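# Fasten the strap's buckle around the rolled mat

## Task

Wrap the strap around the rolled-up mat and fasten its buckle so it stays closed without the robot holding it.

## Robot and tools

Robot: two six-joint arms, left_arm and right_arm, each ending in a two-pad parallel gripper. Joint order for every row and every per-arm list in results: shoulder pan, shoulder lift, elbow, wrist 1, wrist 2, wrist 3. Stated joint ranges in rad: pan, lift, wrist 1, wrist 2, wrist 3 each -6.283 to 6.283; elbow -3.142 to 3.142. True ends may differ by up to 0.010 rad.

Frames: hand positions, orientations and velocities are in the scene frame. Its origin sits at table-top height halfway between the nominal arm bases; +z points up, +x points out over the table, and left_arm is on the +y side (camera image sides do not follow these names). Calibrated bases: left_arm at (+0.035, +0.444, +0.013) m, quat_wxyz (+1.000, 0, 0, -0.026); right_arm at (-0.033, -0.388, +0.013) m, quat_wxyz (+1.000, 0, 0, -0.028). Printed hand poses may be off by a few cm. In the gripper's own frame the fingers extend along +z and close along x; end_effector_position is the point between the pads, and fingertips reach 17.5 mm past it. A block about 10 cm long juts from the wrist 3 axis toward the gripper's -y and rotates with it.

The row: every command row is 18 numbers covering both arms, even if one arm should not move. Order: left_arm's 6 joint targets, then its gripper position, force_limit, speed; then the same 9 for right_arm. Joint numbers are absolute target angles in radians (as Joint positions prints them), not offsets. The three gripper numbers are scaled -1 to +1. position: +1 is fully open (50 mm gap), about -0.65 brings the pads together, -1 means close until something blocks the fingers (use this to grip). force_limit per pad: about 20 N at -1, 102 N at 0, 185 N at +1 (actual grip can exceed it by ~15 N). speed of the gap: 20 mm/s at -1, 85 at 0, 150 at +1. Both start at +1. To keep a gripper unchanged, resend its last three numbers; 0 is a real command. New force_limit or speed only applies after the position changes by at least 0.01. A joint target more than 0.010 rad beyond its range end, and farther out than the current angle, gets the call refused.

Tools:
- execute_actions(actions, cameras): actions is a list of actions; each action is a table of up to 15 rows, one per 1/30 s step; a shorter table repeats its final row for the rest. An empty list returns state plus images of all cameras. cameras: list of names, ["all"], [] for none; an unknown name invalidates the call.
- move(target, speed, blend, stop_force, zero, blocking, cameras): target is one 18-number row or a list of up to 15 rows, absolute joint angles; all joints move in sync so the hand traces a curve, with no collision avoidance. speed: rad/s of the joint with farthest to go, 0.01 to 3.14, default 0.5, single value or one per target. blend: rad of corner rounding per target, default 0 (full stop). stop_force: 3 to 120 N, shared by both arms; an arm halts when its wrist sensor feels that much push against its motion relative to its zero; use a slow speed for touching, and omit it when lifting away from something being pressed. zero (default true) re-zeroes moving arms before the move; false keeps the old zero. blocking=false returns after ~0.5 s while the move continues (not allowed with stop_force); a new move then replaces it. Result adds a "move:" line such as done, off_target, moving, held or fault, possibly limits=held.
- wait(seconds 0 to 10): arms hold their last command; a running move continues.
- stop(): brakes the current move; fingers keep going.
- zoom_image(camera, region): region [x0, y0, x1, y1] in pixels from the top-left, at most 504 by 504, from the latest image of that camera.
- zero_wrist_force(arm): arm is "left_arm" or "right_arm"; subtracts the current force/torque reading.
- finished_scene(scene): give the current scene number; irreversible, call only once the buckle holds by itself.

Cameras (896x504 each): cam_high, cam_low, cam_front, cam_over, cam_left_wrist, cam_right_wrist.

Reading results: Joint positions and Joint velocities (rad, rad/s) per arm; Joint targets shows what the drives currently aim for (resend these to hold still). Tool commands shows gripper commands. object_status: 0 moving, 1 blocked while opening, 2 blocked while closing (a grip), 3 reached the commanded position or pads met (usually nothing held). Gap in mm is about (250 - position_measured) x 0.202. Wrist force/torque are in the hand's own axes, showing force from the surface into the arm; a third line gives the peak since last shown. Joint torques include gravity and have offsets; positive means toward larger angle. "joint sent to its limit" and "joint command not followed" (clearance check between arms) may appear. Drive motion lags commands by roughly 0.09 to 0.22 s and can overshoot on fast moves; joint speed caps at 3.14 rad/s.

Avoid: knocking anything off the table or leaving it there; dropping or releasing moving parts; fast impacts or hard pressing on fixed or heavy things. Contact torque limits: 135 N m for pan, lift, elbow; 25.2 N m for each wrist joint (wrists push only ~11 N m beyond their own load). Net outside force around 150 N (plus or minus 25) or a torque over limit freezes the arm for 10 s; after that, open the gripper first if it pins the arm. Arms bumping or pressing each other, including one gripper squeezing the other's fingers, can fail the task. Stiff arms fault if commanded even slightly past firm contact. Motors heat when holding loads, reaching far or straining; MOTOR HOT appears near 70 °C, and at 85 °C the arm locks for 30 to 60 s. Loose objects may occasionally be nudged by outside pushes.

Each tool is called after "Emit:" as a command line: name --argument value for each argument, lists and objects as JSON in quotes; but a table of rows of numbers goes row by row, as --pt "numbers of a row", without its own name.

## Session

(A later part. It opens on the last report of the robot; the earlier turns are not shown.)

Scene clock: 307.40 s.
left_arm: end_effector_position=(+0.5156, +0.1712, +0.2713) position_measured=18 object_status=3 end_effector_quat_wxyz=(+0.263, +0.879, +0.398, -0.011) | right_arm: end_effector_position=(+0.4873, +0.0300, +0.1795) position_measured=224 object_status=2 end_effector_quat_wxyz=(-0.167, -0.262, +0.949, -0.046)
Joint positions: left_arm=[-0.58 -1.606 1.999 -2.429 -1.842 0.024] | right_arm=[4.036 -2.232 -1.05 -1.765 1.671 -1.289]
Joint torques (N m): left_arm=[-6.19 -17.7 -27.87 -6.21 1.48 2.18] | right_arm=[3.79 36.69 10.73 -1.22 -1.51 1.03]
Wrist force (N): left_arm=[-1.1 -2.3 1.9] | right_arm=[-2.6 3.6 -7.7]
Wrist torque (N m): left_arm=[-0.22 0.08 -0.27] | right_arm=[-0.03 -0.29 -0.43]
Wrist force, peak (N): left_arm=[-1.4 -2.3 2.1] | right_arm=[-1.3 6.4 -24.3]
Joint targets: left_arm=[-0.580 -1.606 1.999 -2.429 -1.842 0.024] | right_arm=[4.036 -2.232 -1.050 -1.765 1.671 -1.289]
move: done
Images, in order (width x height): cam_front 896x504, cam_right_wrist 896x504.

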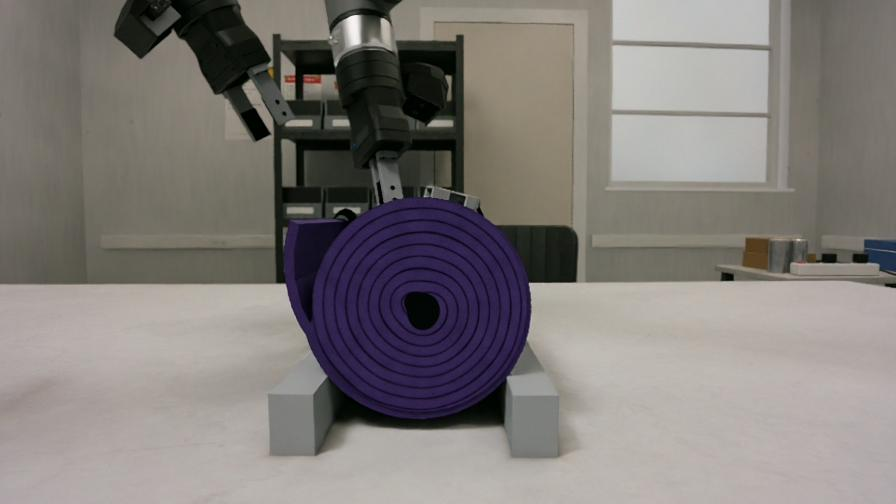

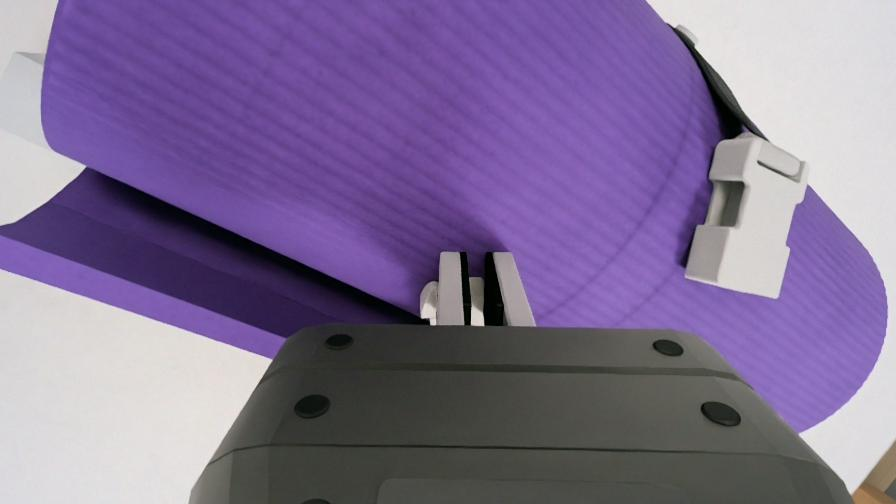

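Emit:
move --target '[-0.58,-1.6056,1.9986,-2.4286,-1.8418,0.024,0.9,1,-1,4.0331,-2.2461,-0.9732,-1.828,1.6702,-1.2914,-1,-0.7,-1]' --speed 0.1 --cameras '["cam_right_wrist","cam_left_wrist","cam_front"]'

Emit:
zoom_image --camera "cam_front" --region '[310, 140, 560, 265]'

Scene clock: 312.87 s.
left_arm: end_effector_position=(+0.5156, +0.1712, +0.2713) position_measured=18 object_status=3 end_effector_quat_wxyz=(+0.263, +0.879, +0.398, -0.011) | right_arm: end_effector_position=(+0.4936, +0.0338, +0.2002) position_measured=224 object_status=2 end_effector_quat_wxyz=(-0.167, -0.262, +0.949, -0.046)
Joint positions: left_arm=[-0.58 -1.606 1.999 -2.429 -1.842 0.024] | right_arm=[4.033 -2.246 -0.973 -1.828 1.67 -1.291]
Joint torques (N m): left_arm=[-5.75 -17.38 -27.83 -6.2 1.43 2.18] | right_arm=[-5.02 54.15 14.73 3.19 -2.44 -0.85]
Wrist force (N): left_arm=[-1.1 -2.2 2.0] | right_arm=[1.3 -0.4 -0.5]
Wrist torque (N m): left_arm=[-0.20 0.08 -0.27] | right_arm=[-0.13 -0.18 -0.29]
Wrist force, peak (N): left_arm=[-1.1 -2.3 2.3] | right_arm=[-2.0 4.0 -8.8]
Joint targets: left_arm=[-0.580 -1.606 1.999 -2.429 -1.842 0.024] | right_arm=[4.033 -2.246 -0.973 -1.828 1.670 -1.291]
move: done
Images, in order (width x height): cam_front 896x504, cam_left_wrist 896x504, cam_right_wrist 896x504.

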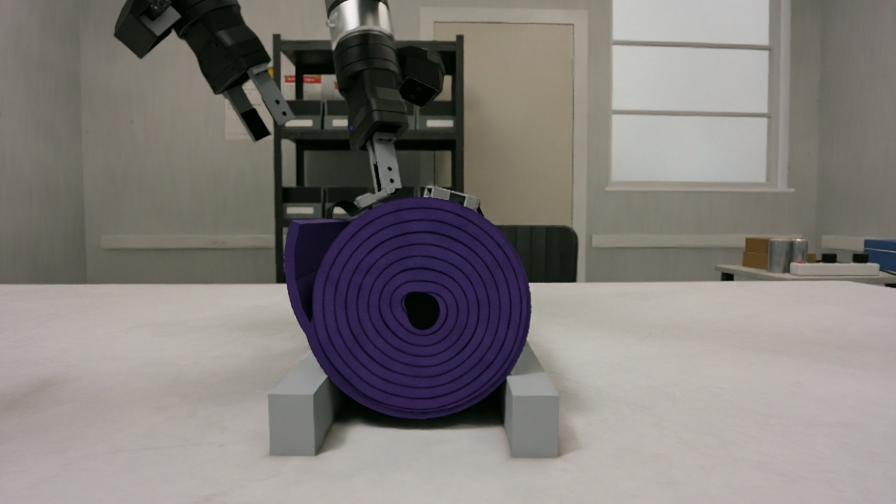

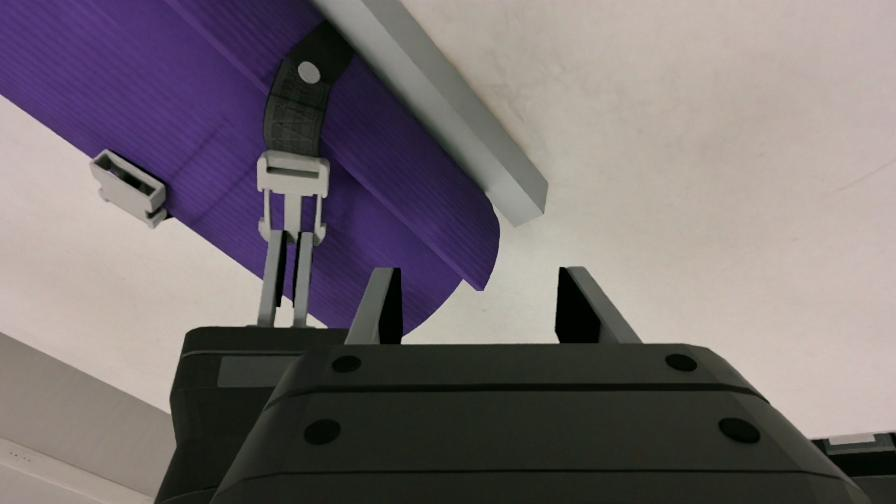

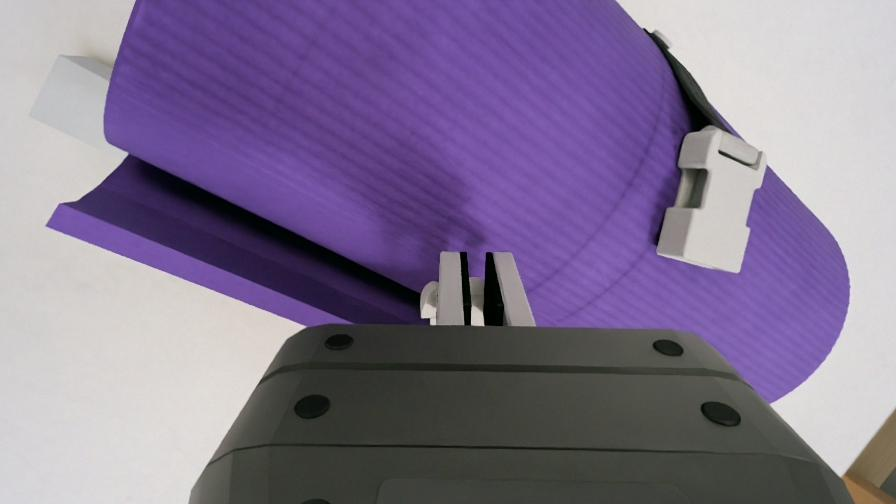

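Scaled by 2.016.

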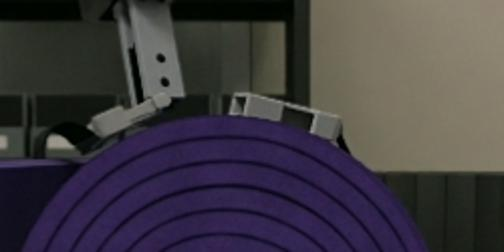

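Emit:
move --target '[-0.58,-1.6056,1.9986,-2.4286,-1.8418,0.024,0.9,1,-1,3.9741,-1.9066,-1.6166,-1.0237,1.8798,-1.0695,-1,-0.7,-1]' --speed 0.2 --cameras '["cam_right_wrist","cam_left_wrist","cam_front","cam_over"]'

Emit:
zoom_image --camera "cam_front" --region '[310, 140, 560, 265]'

Scene clock: 330.27 s.
left_arm: end_effector_position=(+0.5156, +0.1712, +0.2713) position_measured=18 object_status=3 end_effector_quat_wxyz=(+0.263, +0.879, +0.398, -0.011) | right_arm: end_effector_position=(+0.4638, +0.0236, +0.2034) position_measured=224 object_status=2 end_effector_quat_wxyz=(-0.026, -0.147, +0.974, +0.172)
Joint positions: left_arm=[-0.58 -1.606 1.999 -2.429 -1.842 0.024] | right_arm=[3.974 -1.906 -1.617 -1.024 1.88 -1.069]
Joint torques (N m): left_arm=[-6.29 -17.96 -28.64 -6.11 1.42 2.19] | right_arm=[5.77 26.92 29.6 3.29 -2.11 -1.02]
Wrist force (N): left_arm=[-0.9 -2.1 2.0] | right_arm=[0.9 -0.1 -0.9]
Wrist torque (N m): left_arm=[-0.20 0.05 -0.27] | right_arm=[-0.13 -0.15 -0.42]
Wrist force, peak (N): left_arm=[-1.1 -2.3 2.3] | right_arm=[1.6 -0.4 -0.9]
Joint targets: left_arm=[-0.580 -1.606 1.999 -2.429 -1.842 0.024] | right_arm=[3.974 -1.907 -1.617 -1.024 1.880 -1.069]
move: done
Images, in order (width x height): cam_front 896x504, cam_over 896x504, cam_left_wrist 896x504, cam_right_wrist 896x504.

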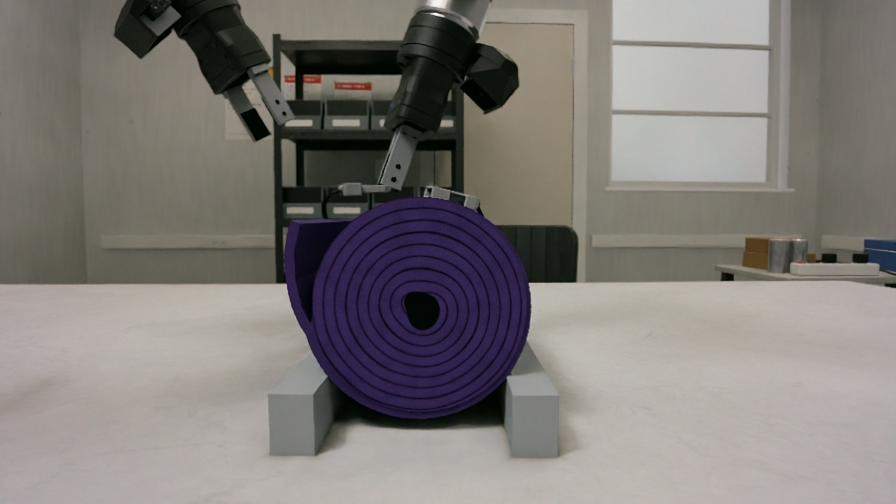

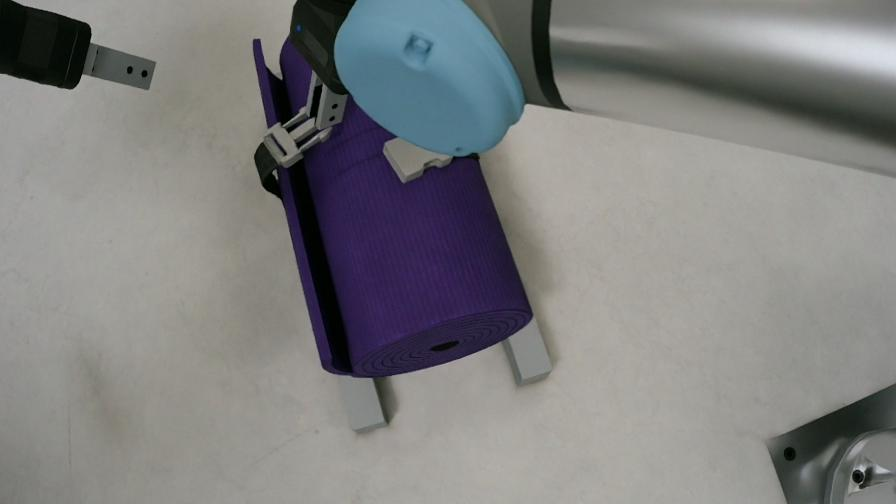

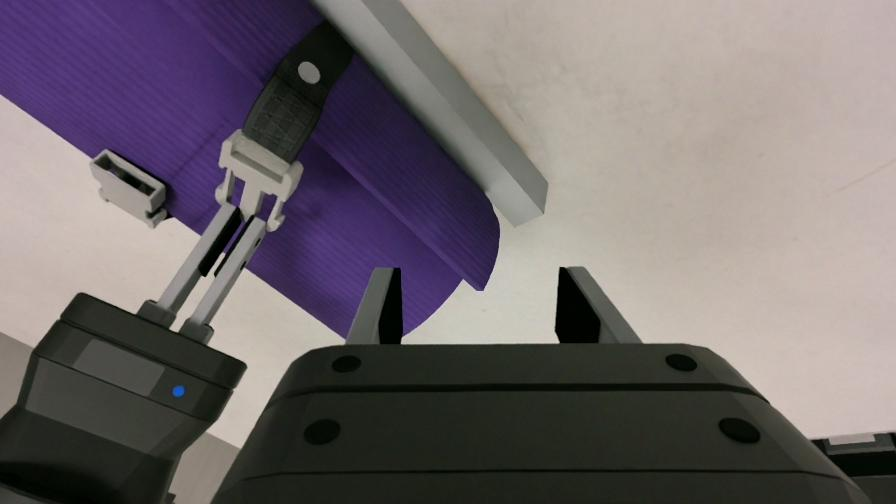

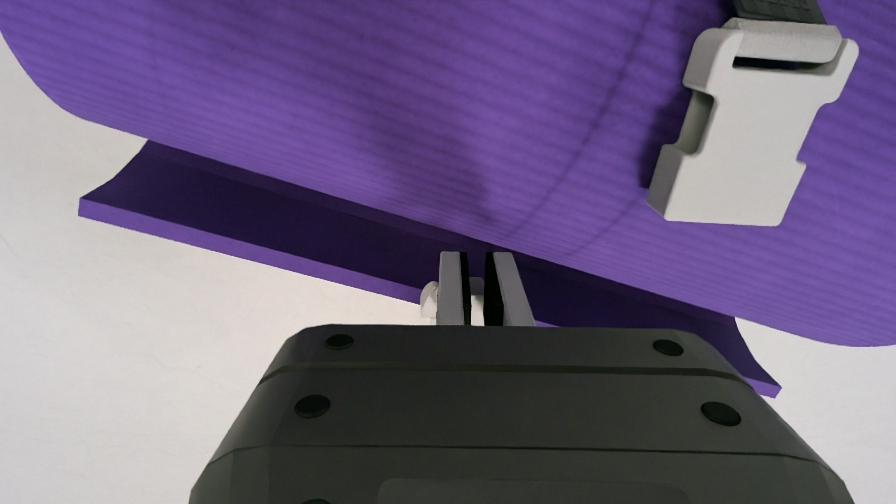

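Scaled by 2.016.

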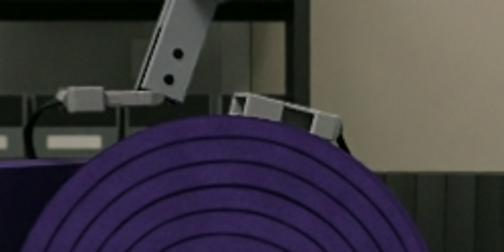

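Emit:
move --target '[-0.8032,-1.6083,2.1479,-2.6805,-1.8041,0.3463,0.9,1,-1,3.9741,-1.9066,-1.6166,-1.0237,1.8798,-1.0695,-1,-0.7,-1]' --speed 0.25 --cameras '["cam_left_wrist","cam_front"]'

Emit:
zoom_image --camera "cam_left_wrist" --region '[350, 200, 610, 350]'

Scene clock: 341.00 s.
left_arm: end_effector_position=(+0.4453, +0.0839, +0.2400) position_measured=18 object_status=3 end_effector_quat_wxyz=(+0.297, +0.943, +0.143, +0.045) | right_arm: end_effector_position=(+0.4638, +0.0237, +0.2034) position_measured=224 object_status=2 end_effector_quat_wxyz=(-0.026, -0.147, +0.974, +0.172)
Joint positions: left_arm=[-0.803 -1.608 2.148 -2.68 -1.804 0.346] | right_arm=[3.974 -1.907 -1.617 -1.024 1.88 -1.07]
Joint torques (N m): left_arm=[7.3 -29.72 -28.74 -1.6 -2.4 -1.53] | right_arm=[6.48 27.43 31.8 4.88 -1.9 -0.98]
Wrist force (N): left_arm=[-1.0 -2.5 2.3] | right_arm=[0.6 0.2 -0.4]
Wrist torque (N m): left_arm=[-0.27 0.08 -0.26] | right_arm=[-0.07 -0.11 -0.42]
Wrist force, peak (N): left_arm=[-2.2 -2.1 2.8] | right_arm=[1.0 0.2 -0.8]
Joint targets: left_arm=[-0.803 -1.608 2.148 -2.680 -1.804 0.346] | right_arm=[3.974 -1.907 -1.617 -1.024 1.880 -1.069]
move: done
Images, in order (width x height): cam_front 896x504, cam_left_wrist 896x504.

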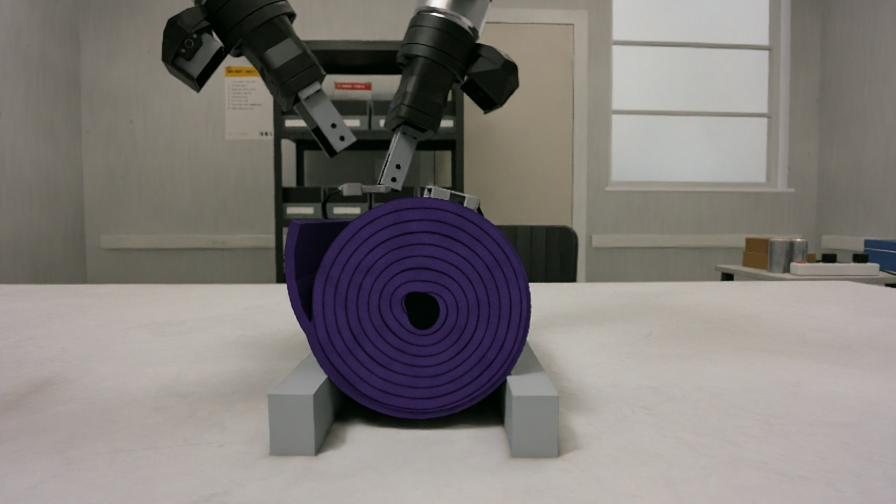

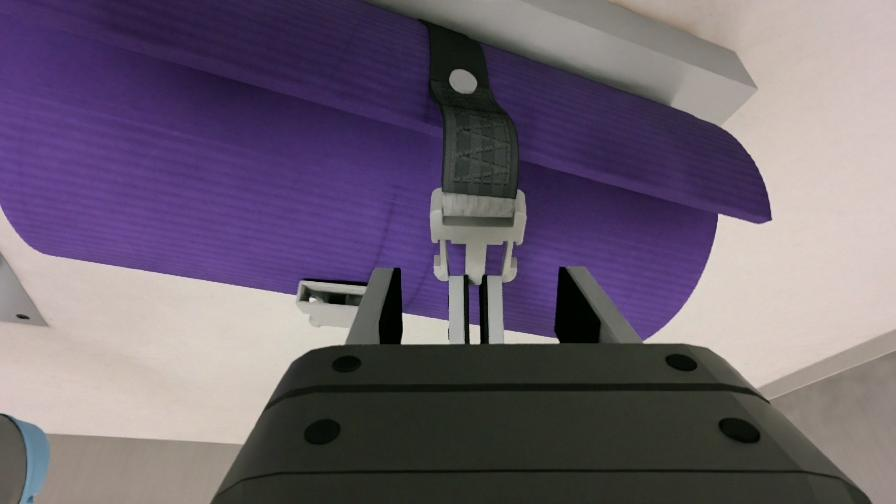

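Scaled by 1.938.

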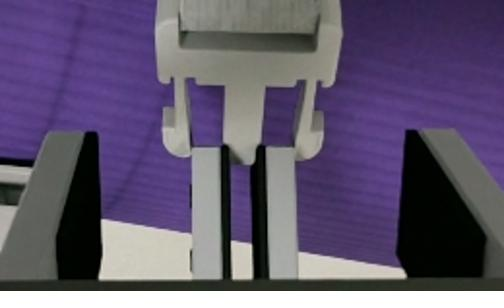

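Emit:
move --target '[-0.8086,-1.5372,2.1802,-2.785,-1.8012,0.3417,0.9,1,-1,3.9741,-1.9066,-1.6166,-1.0237,1.8798,-1.0695,-1,-0.7,-1]' --speed 0.1 --stop_force 8 --cameras '["cam_left_wrist","cam_front"]'

Emit:
zoom_image --camera "cam_left_wrist" --region '[350, 200, 610, 350]'

Emit:
zoom_image --camera "cam_front" --region '[310, 140, 560, 265]'

Scene clock: 354.53 s.
left_arm: end_effector_position=(+0.4490, +0.0761, +0.2065) position_measured=18 object_status=3 end_effector_quat_wxyz=(+0.297, +0.943, +0.143, +0.045) | right_arm: end_effector_position=(+0.4638, +0.0237, +0.2034) position_measured=224 object_status=2 end_effector_quat_wxyz=(-0.026, -0.147, +0.974, +0.172)
Joint positions: left_arm=[-0.809 -1.537 2.18 -2.785 -1.801 0.342] | right_arm=[3.974 -1.907 -1.617 -1.024 1.88 -1.07]
Joint torques (N m): left_arm=[5.11 -33.62 -28.78 -1.22 -0.59 0.48] | right_arm=[6.6 27.22 31.55 4.72 -1.9 -1.07]
Wrist force (N): left_arm=[-0.9 -2.5 2.3] | right_arm=[0.5 -0.1 -0.3]
Wrist torque (N m): left_arm=[-0.27 0.07 -0.26] | right_arm=[-0.11 -0.10 -0.42]
Wrist force, peak (N): left_arm=[-1.1 -2.7 2.6] | right_arm=[0.9 0.2 -0.8]
Joint targets: left_arm=[-0.809 -1.537 2.180 -2.785 -1.801 0.342] | right_arm=[3.974 -1.907 -1.617 -1.024 1.880 -1.069]
move: done
Images, in order (width x height): cam_front 896x504, cam_left_wrist 896x504.

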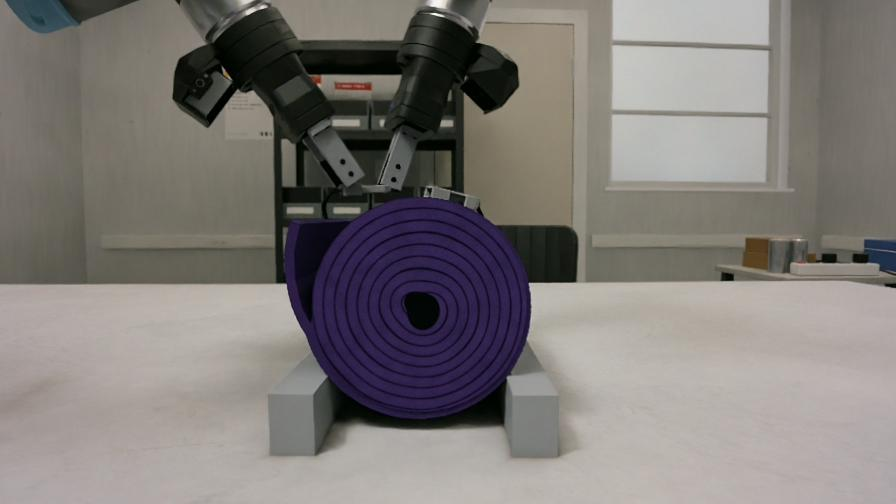

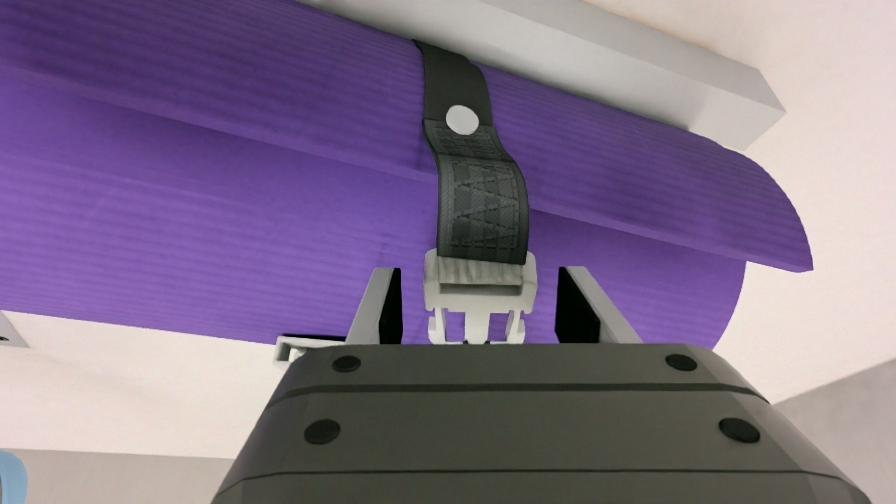

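Scaled by 1.938.

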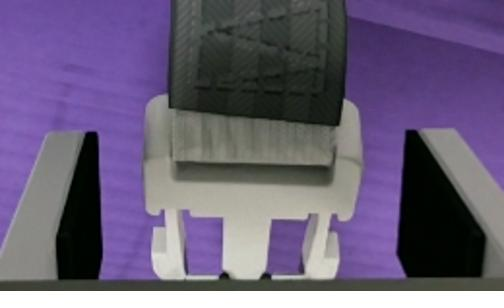

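Scaled by 2.016.

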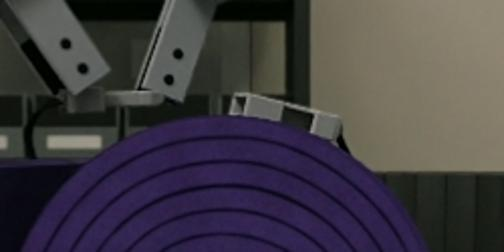

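Emit:
move --target '[-0.8106,-1.5299,2.181,-2.7928,-1.8012,0.3417,0.9,1,-1,3.9741,-1.9066,-1.6166,-1.0237,1.8798,-1.0695,-1,-0.7,-1]' --speed 0.1 --stop_force 8

Emit:
move --target '[-0.8106,-1.5299,2.181,-2.7928,-1.8012,0.3417,-1,1,-1,3.9741,-1.9066,-1.6166,-1.0237,1.8798,-1.0695,-1,-0.7,-1]' --speed 0.1 --cameras '["cam_left_wrist","cam_front"]'

Emit:
zoom_image --camera "cam_left_wrist" --region '[350, 200, 610, 350]'

Emit:
zoom_image --camera "cam_front" --region '[310, 140, 560, 265]'

Scene clock: 363.70 s.
left_arm: end_effector_position=(+0.4491, +0.0745, +0.2038) position_measured=18 object_status=3 end_effector_quat_wxyz=(+0.297, +0.943, +0.142, +0.045) | right_arm: end_effector_position=(+0.4638, +0.0237, +0.2034) position_measured=224 object_status=2 end_effector_quat_wxyz=(-0.026, -0.147, +0.974, +0.172)
Joint positions: left_arm=[-0.811 -1.53 2.181 -2.793 -1.801 0.342] | right_arm=[3.974 -1.907 -1.617 -1.024 1.88 -1.07]
Joint torques (N m): left_arm=[-5.37 -29.97 -15.42 -1.71 -2.14 2.24] | right_arm=[7.06 27.2 31.62 4.76 -1.7 -1.17]
Wrist force (N): left_arm=[-0.7 -2.3 2.3] | right_arm=[0.9 0.0 -0.6]
Wrist torque (N m): left_arm=[-0.24 0.04 -0.26] | right_arm=[-0.10 -0.16 -0.41]
Wrist force, peak (N): left_arm=[-1.1 -2.7 2.4] | right_arm=[0.9 0.1 -0.7]
Joint targets: left_arm=[-0.811 -1.530 2.181 -2.793 -1.801 0.342] | right_arm=[3.974 -1.907 -1.617 -1.024 1.880 -1.069]
move: done

Scene clock: 364.73 s.
left_arm: end_effector_position=(+0.4490, +0.0745, +0.2038) position_measured=98 object_status=2 end_effector_quat_wxyz=(+0.297, +0.943, +0.142, +0.045) | right_arm: end_effector_position=(+0.4638, +0.0237, +0.2034) position_measured=224 object_status=2 end_effector_quat_wxyz=(-0.026, -0.147, +0.974, +0.172)
Joint positions: left_arm=[-0.811 -1.53 2.181 -2.793 -1.801 0.342] | right_arm=[3.974 -1.907 -1.617 -1.024 1.88 -1.07]
Joint torques (N m): left_arm=[0.59 -31.92 -18.06 -1.49 -2.18 2.27] | right_arm=[5.29 27.63 30.96 4.73 -1.82 -1.13]
Wrist force (N): left_arm=[3.8 -2.8 2.8] | right_arm=[4.3 -0.7 0.3]
Wrist torque (N m): left_arm=[-0.29 0.14 -0.36] | right_arm=[-0.10 -0.05 -0.45]
Wrist force, peak (N): left_arm=[3.8 -2.8 2.8] | right_arm=[5.2 0.3 -1.1]
Joint targets: left_arm=[-0.811 -1.530 2.181 -2.793 -1.801 0.342] | right_arm=[3.974 -1.907 -1.617 -1.024 1.880 -1.069]
move: done
Images, in order (width x height): cam_front 896x504, cam_left_wrist 896x504.

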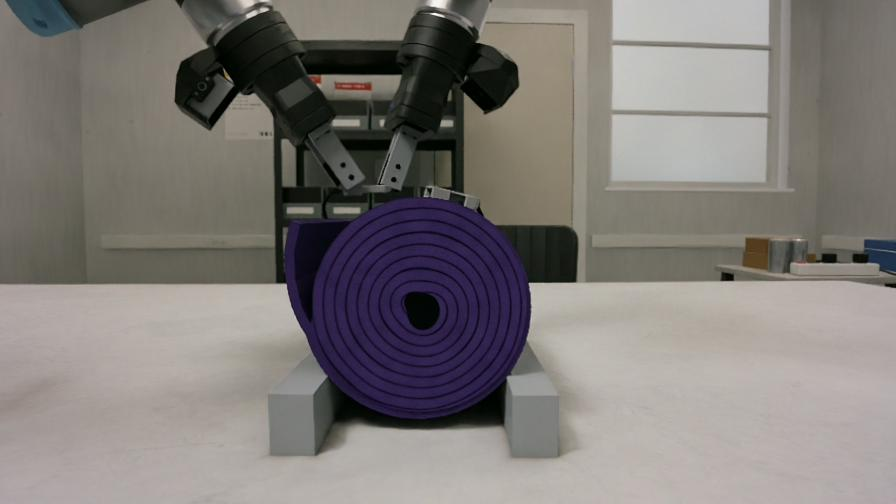

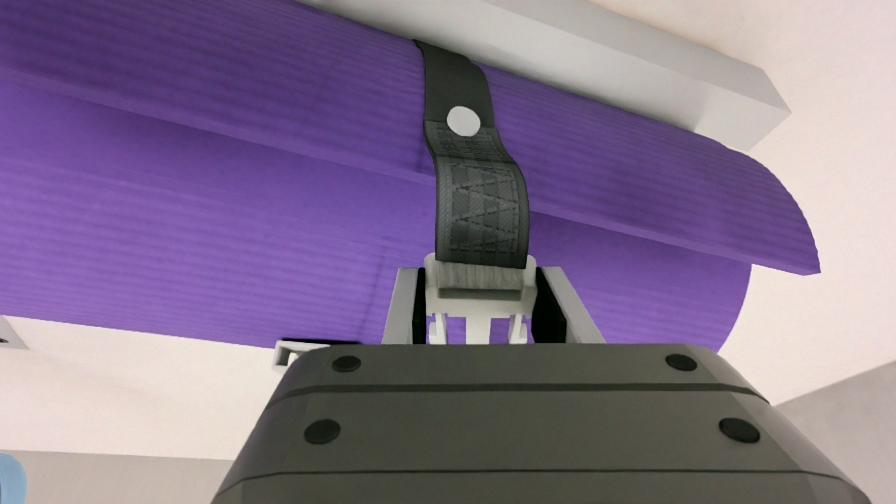

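Scaled by 1.938.

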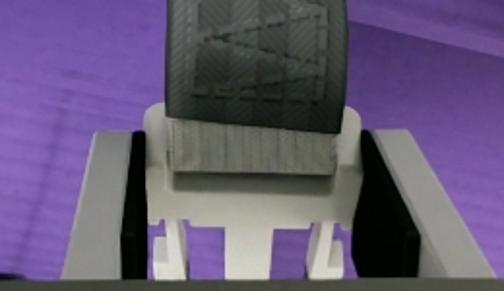

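Scaled by 2.016.

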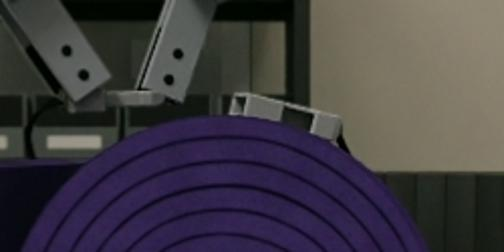

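Emit:
move --target '[-0.8106,-1.5299,2.181,-2.7928,-1.8012,0.3417,-1,1,-1,3.9741,-1.9066,-1.6166,-1.0237,1.8798,-1.0695,-0.42,-0.7,-1]' --speed 0.1

Emit:
move --target '[-0.8106,-1.5299,2.181,-2.7928,-1.8012,0.3417,-1,1,-1,3.9483,-1.8604,-1.5497,-1.1448,1.8838,-1.0959,-0.42,-0.7,-1]' --speed 0.1 --cameras '["cam_left_wrist","cam_front","cam_right_wrist"]'

Emit:
zoom_image --camera "cam_front" --region '[310, 140, 560, 265]'

Scene clock: 375.43 s.
left_arm: end_effector_position=(+0.4491, +0.0745, +0.2038) position_measured=98 object_status=2 end_effector_quat_wxyz=(+0.297, +0.943, +0.142, +0.045) | right_arm: end_effector_position=(+0.4638, +0.0237, +0.2034) position_measured=215 object_status=3 end_effector_quat_wxyz=(-0.026, -0.147, +0.974, +0.172)
Joint positions: left_arm=[-0.811 -1.53 2.181 -2.793 -1.801 0.342] | right_arm=[3.974 -1.907 -1.617 -1.024 1.88 -1.07]
Joint torques (N m): left_arm=[7.72 -32.05 -23.95 -1.43 -2.12 2.15] | right_arm=[-5.83 27.55 30.27 4.56 -1.73 -1.07]
Wrist force (N): left_arm=[4.0 -2.8 2.2] | right_arm=[5.1 -0.8 0.0]
Wrist torque (N m): left_arm=[-0.28 0.20 -0.37] | right_arm=[-0.11 -0.04 -0.45]
Wrist force, peak (N): left_arm=[4.2 -3.2 2.4] | right_arm=[5.8 0.1 -1.1]
Joint targets: left_arm=[-0.811 -1.530 2.181 -2.793 -1.801 0.342] | right_arm=[3.974 -1.907 -1.617 -1.024 1.880 -1.069]
move: done

Scene clock: 376.93 s.
left_arm: end_effector_position=(+0.4491, +0.0745, +0.2038) position_measured=98 object_status=2 end_effector_quat_wxyz=(+0.297, +0.943, +0.142, +0.045) | right_arm: end_effector_position=(+0.4690, +0.0071, +0.2509) position_measured=215 object_status=3 end_effector_quat_wxyz=(-0.026, -0.147, +0.974, +0.172) end_effector_velocity=(-0.001, +0.000, -0.002) end_effector_angular_velocity=(+0.001, +0.001, +0.000)
Joint positions: left_arm=[-0.811 -1.53 2.181 -2.793 -1.801 0.342] | right_arm=[3.948 -1.86 -1.549 -1.145 1.884 -1.096]
Joint velocities: left_arm=[within noise] | right_arm=[0.001 -0.001 -0.004 0.005 0.002 0.001]
Joint torques (N m): left_arm=[7.39 -25 -24.41 -3.26 -2.06 2.36] | right_arm=[5.45 24.86 14.72 4.69 2.84 0.94]
Wrist force (N): left_arm=[-0.9 -2.5 2.4] | right_arm=[0.6 0.0 -0.4]
Wrist torque (N m): left_arm=[-0.26 0.07 -0.26] | right_arm=[-0.12 -0.10 -0.35]
Wrist force, peak (N): left_arm=[3.7 -2.6 2.7] | right_arm=[4.9 3.1 3.0]
Joint targets: left_arm=[-0.811 -1.530 2.181 -2.793 -1.801 0.342] | right_arm=[3.948 -1.860 -1.550 -1.145 1.884 -1.096]
move: done
Images, in order (width x height): cam_front 896x504, cam_left_wrist 896x504, cam_right_wrist 896x504.

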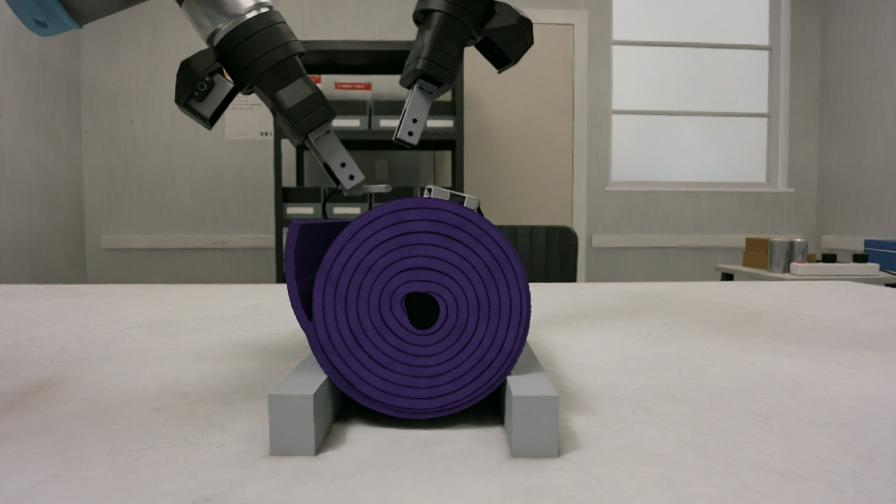

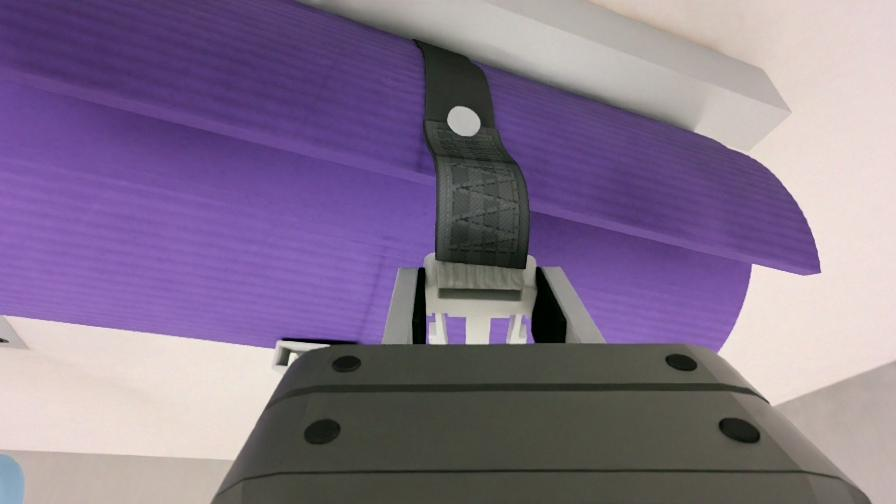

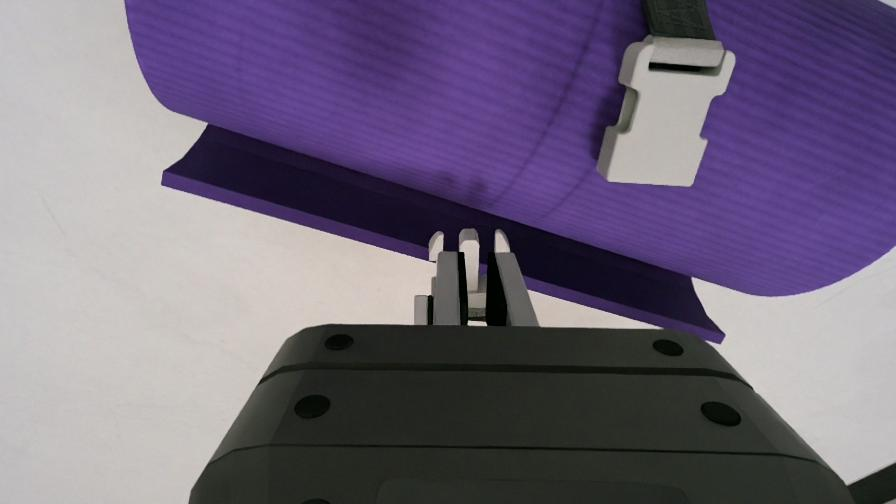

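Scaled by 2.016.

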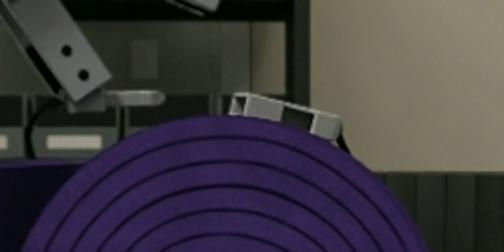

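Emit:
move --pt "-0.8106 -1.5299 2.181 -2.7928 -1.8012 0.3417 -1 1 -1 3.7013 -1.7279 -2.0637 -0.588 2.2961 -1.0902 -0.42 -0.7 -1" --pt "-0.8106 -1.5299 2.181 -2.7928 -1.8012 0.3417 -1 1 -1 3.7013 -1.7279 -2.0637 -0.588 2.2961 -1.0902 0.9 1 -1" --speed 0.3

Emit:
move --target '[-0.8106,-1.5299,2.181,-2.7928,-1.8012,0.3417,-1,1,-1,3.7518,-1.8019,-2.0809,-0.4552,2.2788,-1.027,0.9,1,-1]' --speed 0.1 --cameras '["cam_right_wrist"]'

Emit:
zoom_image --camera "cam_right_wrist" --region '[350, 200, 610, 350]'

Scene clock: 389.17 s.
left_arm: end_effector_position=(+0.4491, +0.0745, +0.2038) position_measured=98 object_status=2 end_effector_quat_wxyz=(+0.297, +0.943, +0.142, +0.045) | right_arm: end_effector_position=(+0.4179, -0.0954, +0.2069) position_measured=18 object_status=0 end_effector_quat_wxyz=(-0.029, -0.069, +0.921, +0.382)
Joint positions: left_arm=[-0.811 -1.53 2.181 -2.793 -1.801 0.342] | right_arm=[3.701 -1.728 -2.064 -0.588 2.296 -1.09]
Joint torques (N m): left_arm=[7.34 -23.13 -25.23 -5.74 -1.34 2.25] | right_arm=[6.36 16.29 10.93 4.76 3.77 -0.56]
Wrist force (N): left_arm=[-1.1 -2.5 2.3] | right_arm=[0.2 -0.2 -0.3]
Wrist torque (N m): left_arm=[-0.27 0.09 -0.26] | right_arm=[-0.13 0.08 -0.65]
Wrist force, peak (N): left_arm=[-1.0 -2.7 2.5] | right_arm=[0.2 2.1 -1.1]
Joint targets: left_arm=[-0.811 -1.530 2.181 -2.793 -1.801 0.342] | right_arm=[3.701 -1.728 -2.064 -0.588 2.296 -1.090]
move: done

Scene clock: 390.80 s.
left_arm: end_effector_position=(+0.4491, +0.0745, +0.2038) position_measured=98 object_status=2 end_effector_quat_wxyz=(+0.297, +0.943, +0.142, +0.045) | right_arm: end_effector_position=(+0.4172, -0.0679, +0.1772) position_measured=18 object_status=3 end_effector_quat_wxyz=(-0.029, -0.069, +0.921, +0.382)
Joint positions: left_arm=[-0.811 -1.53 2.181 -2.793 -1.801 0.342] | right_arm=[3.752 -1.802 -2.081 -0.455 2.279 -1.027]
Joint torques (N m): left_arm=[8.66 -22.53 -25.47 -5.84 -1.27 2.17] | right_arm=[-5.33 36.57 16.99 1.4 0.95 -0.85]
Wrist force (N): left_arm=[-0.9 -2.6 2.1] | right_arm=[0.0 0.5 -5.0]
Wrist torque (N m): left_arm=[-0.29 0.06 -0.26] | right_arm=[-0.07 -0.05 -0.67]
Wrist force, peak (N): left_arm=[-1.0 -2.7 2.5] | right_arm=[0.7 0.2 -6.4]
Joint targets: left_arm=[-0.811 -1.530 2.181 -2.793 -1.801 0.342] | right_arm=[3.752 -1.802 -2.081 -0.455 2.279 -1.027]
move: done
Images, in order (width x height): cam_right_wrist 896x504.

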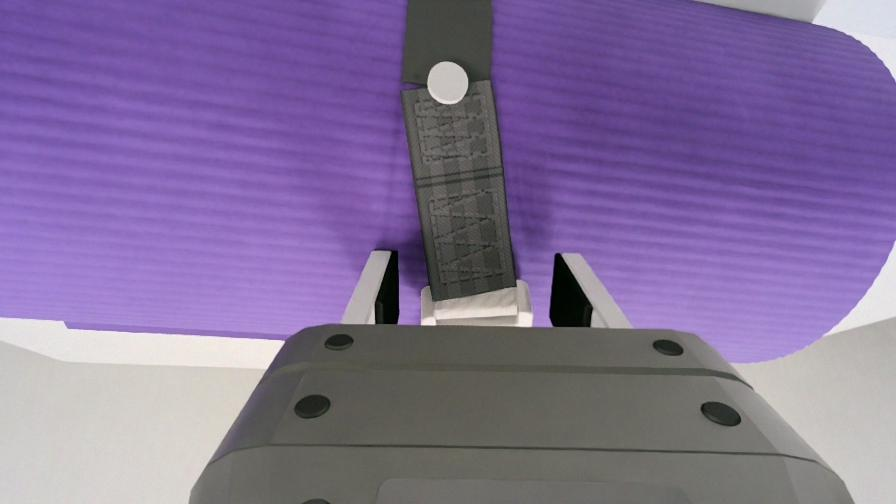

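Scaled by 1.938.

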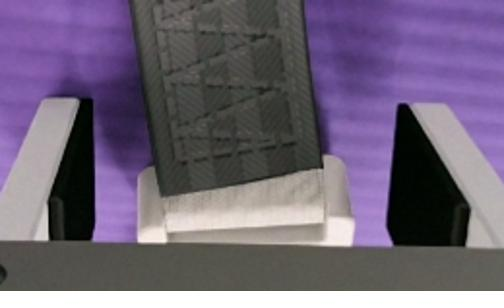

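Emit:
move --target '[-0.8106,-1.5299,2.181,-2.7928,-1.8012,0.3417,-1,1,-1,3.7518,-1.8019,-2.0809,-0.4552,2.2788,-1.027,-1,1,-1]' --speed 0.1 --cameras '["cam_right_wrist"]'

Emit:
zoom_image --camera "cam_right_wrist" --region '[350, 200, 610, 350]'

Scene clock: 395.60 s.
left_arm: end_effector_position=(+0.4491, +0.0745, +0.2038) position_measured=98 object_status=2 end_effector_quat_wxyz=(+0.297, +0.943, +0.142, +0.045) | right_arm: end_effector_position=(+0.4172, -0.0679, +0.1774) position_measured=98 object_status=2 end_effector_quat_wxyz=(-0.029, -0.069, +0.921, +0.382)
Joint positions: left_arm=[-0.811 -1.53 2.181 -2.793 -1.801 0.342] | right_arm=[3.752 -1.802 -2.081 -0.455 2.279 -1.027]
Joint torques (N m): left_arm=[6.66 -21.55 -25.52 -5.59 -0.88 2.28] | right_arm=[-4.89 36.92 22.98 4.15 3.85 -0.69]
Wrist force (N): left_arm=[-1.0 -2.5 2.4] | right_arm=[0.2 -0.5 -0.1]
Wrist torque (N m): left_arm=[-0.26 0.07 -0.27] | right_arm=[-0.15 0.08 -0.65]
Wrist force, peak (N): left_arm=[-1.0 -2.7 2.5] | right_arm=[0.2 0.8 -4.7]
Joint targets: left_arm=[-0.811 -1.530 2.181 -2.793 -1.801 0.342] | right_arm=[3.752 -1.802 -2.081 -0.455 2.279 -1.027]
move: done
Images, in order (width x height): cam_right_wrist 896x504.

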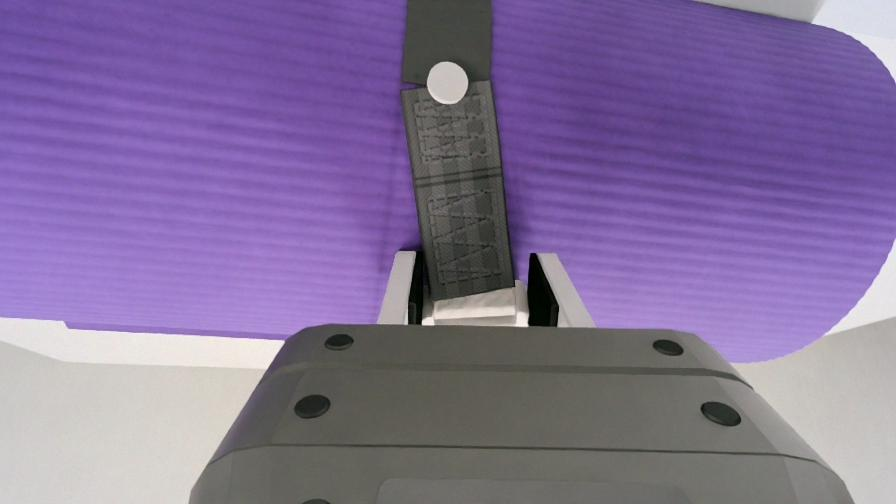

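Scaled by 1.938.

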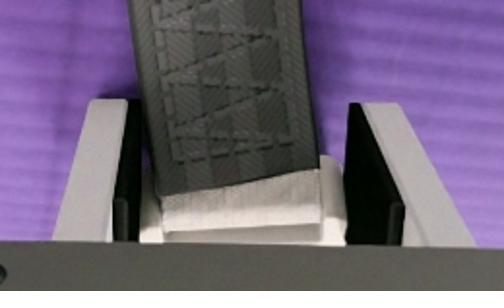

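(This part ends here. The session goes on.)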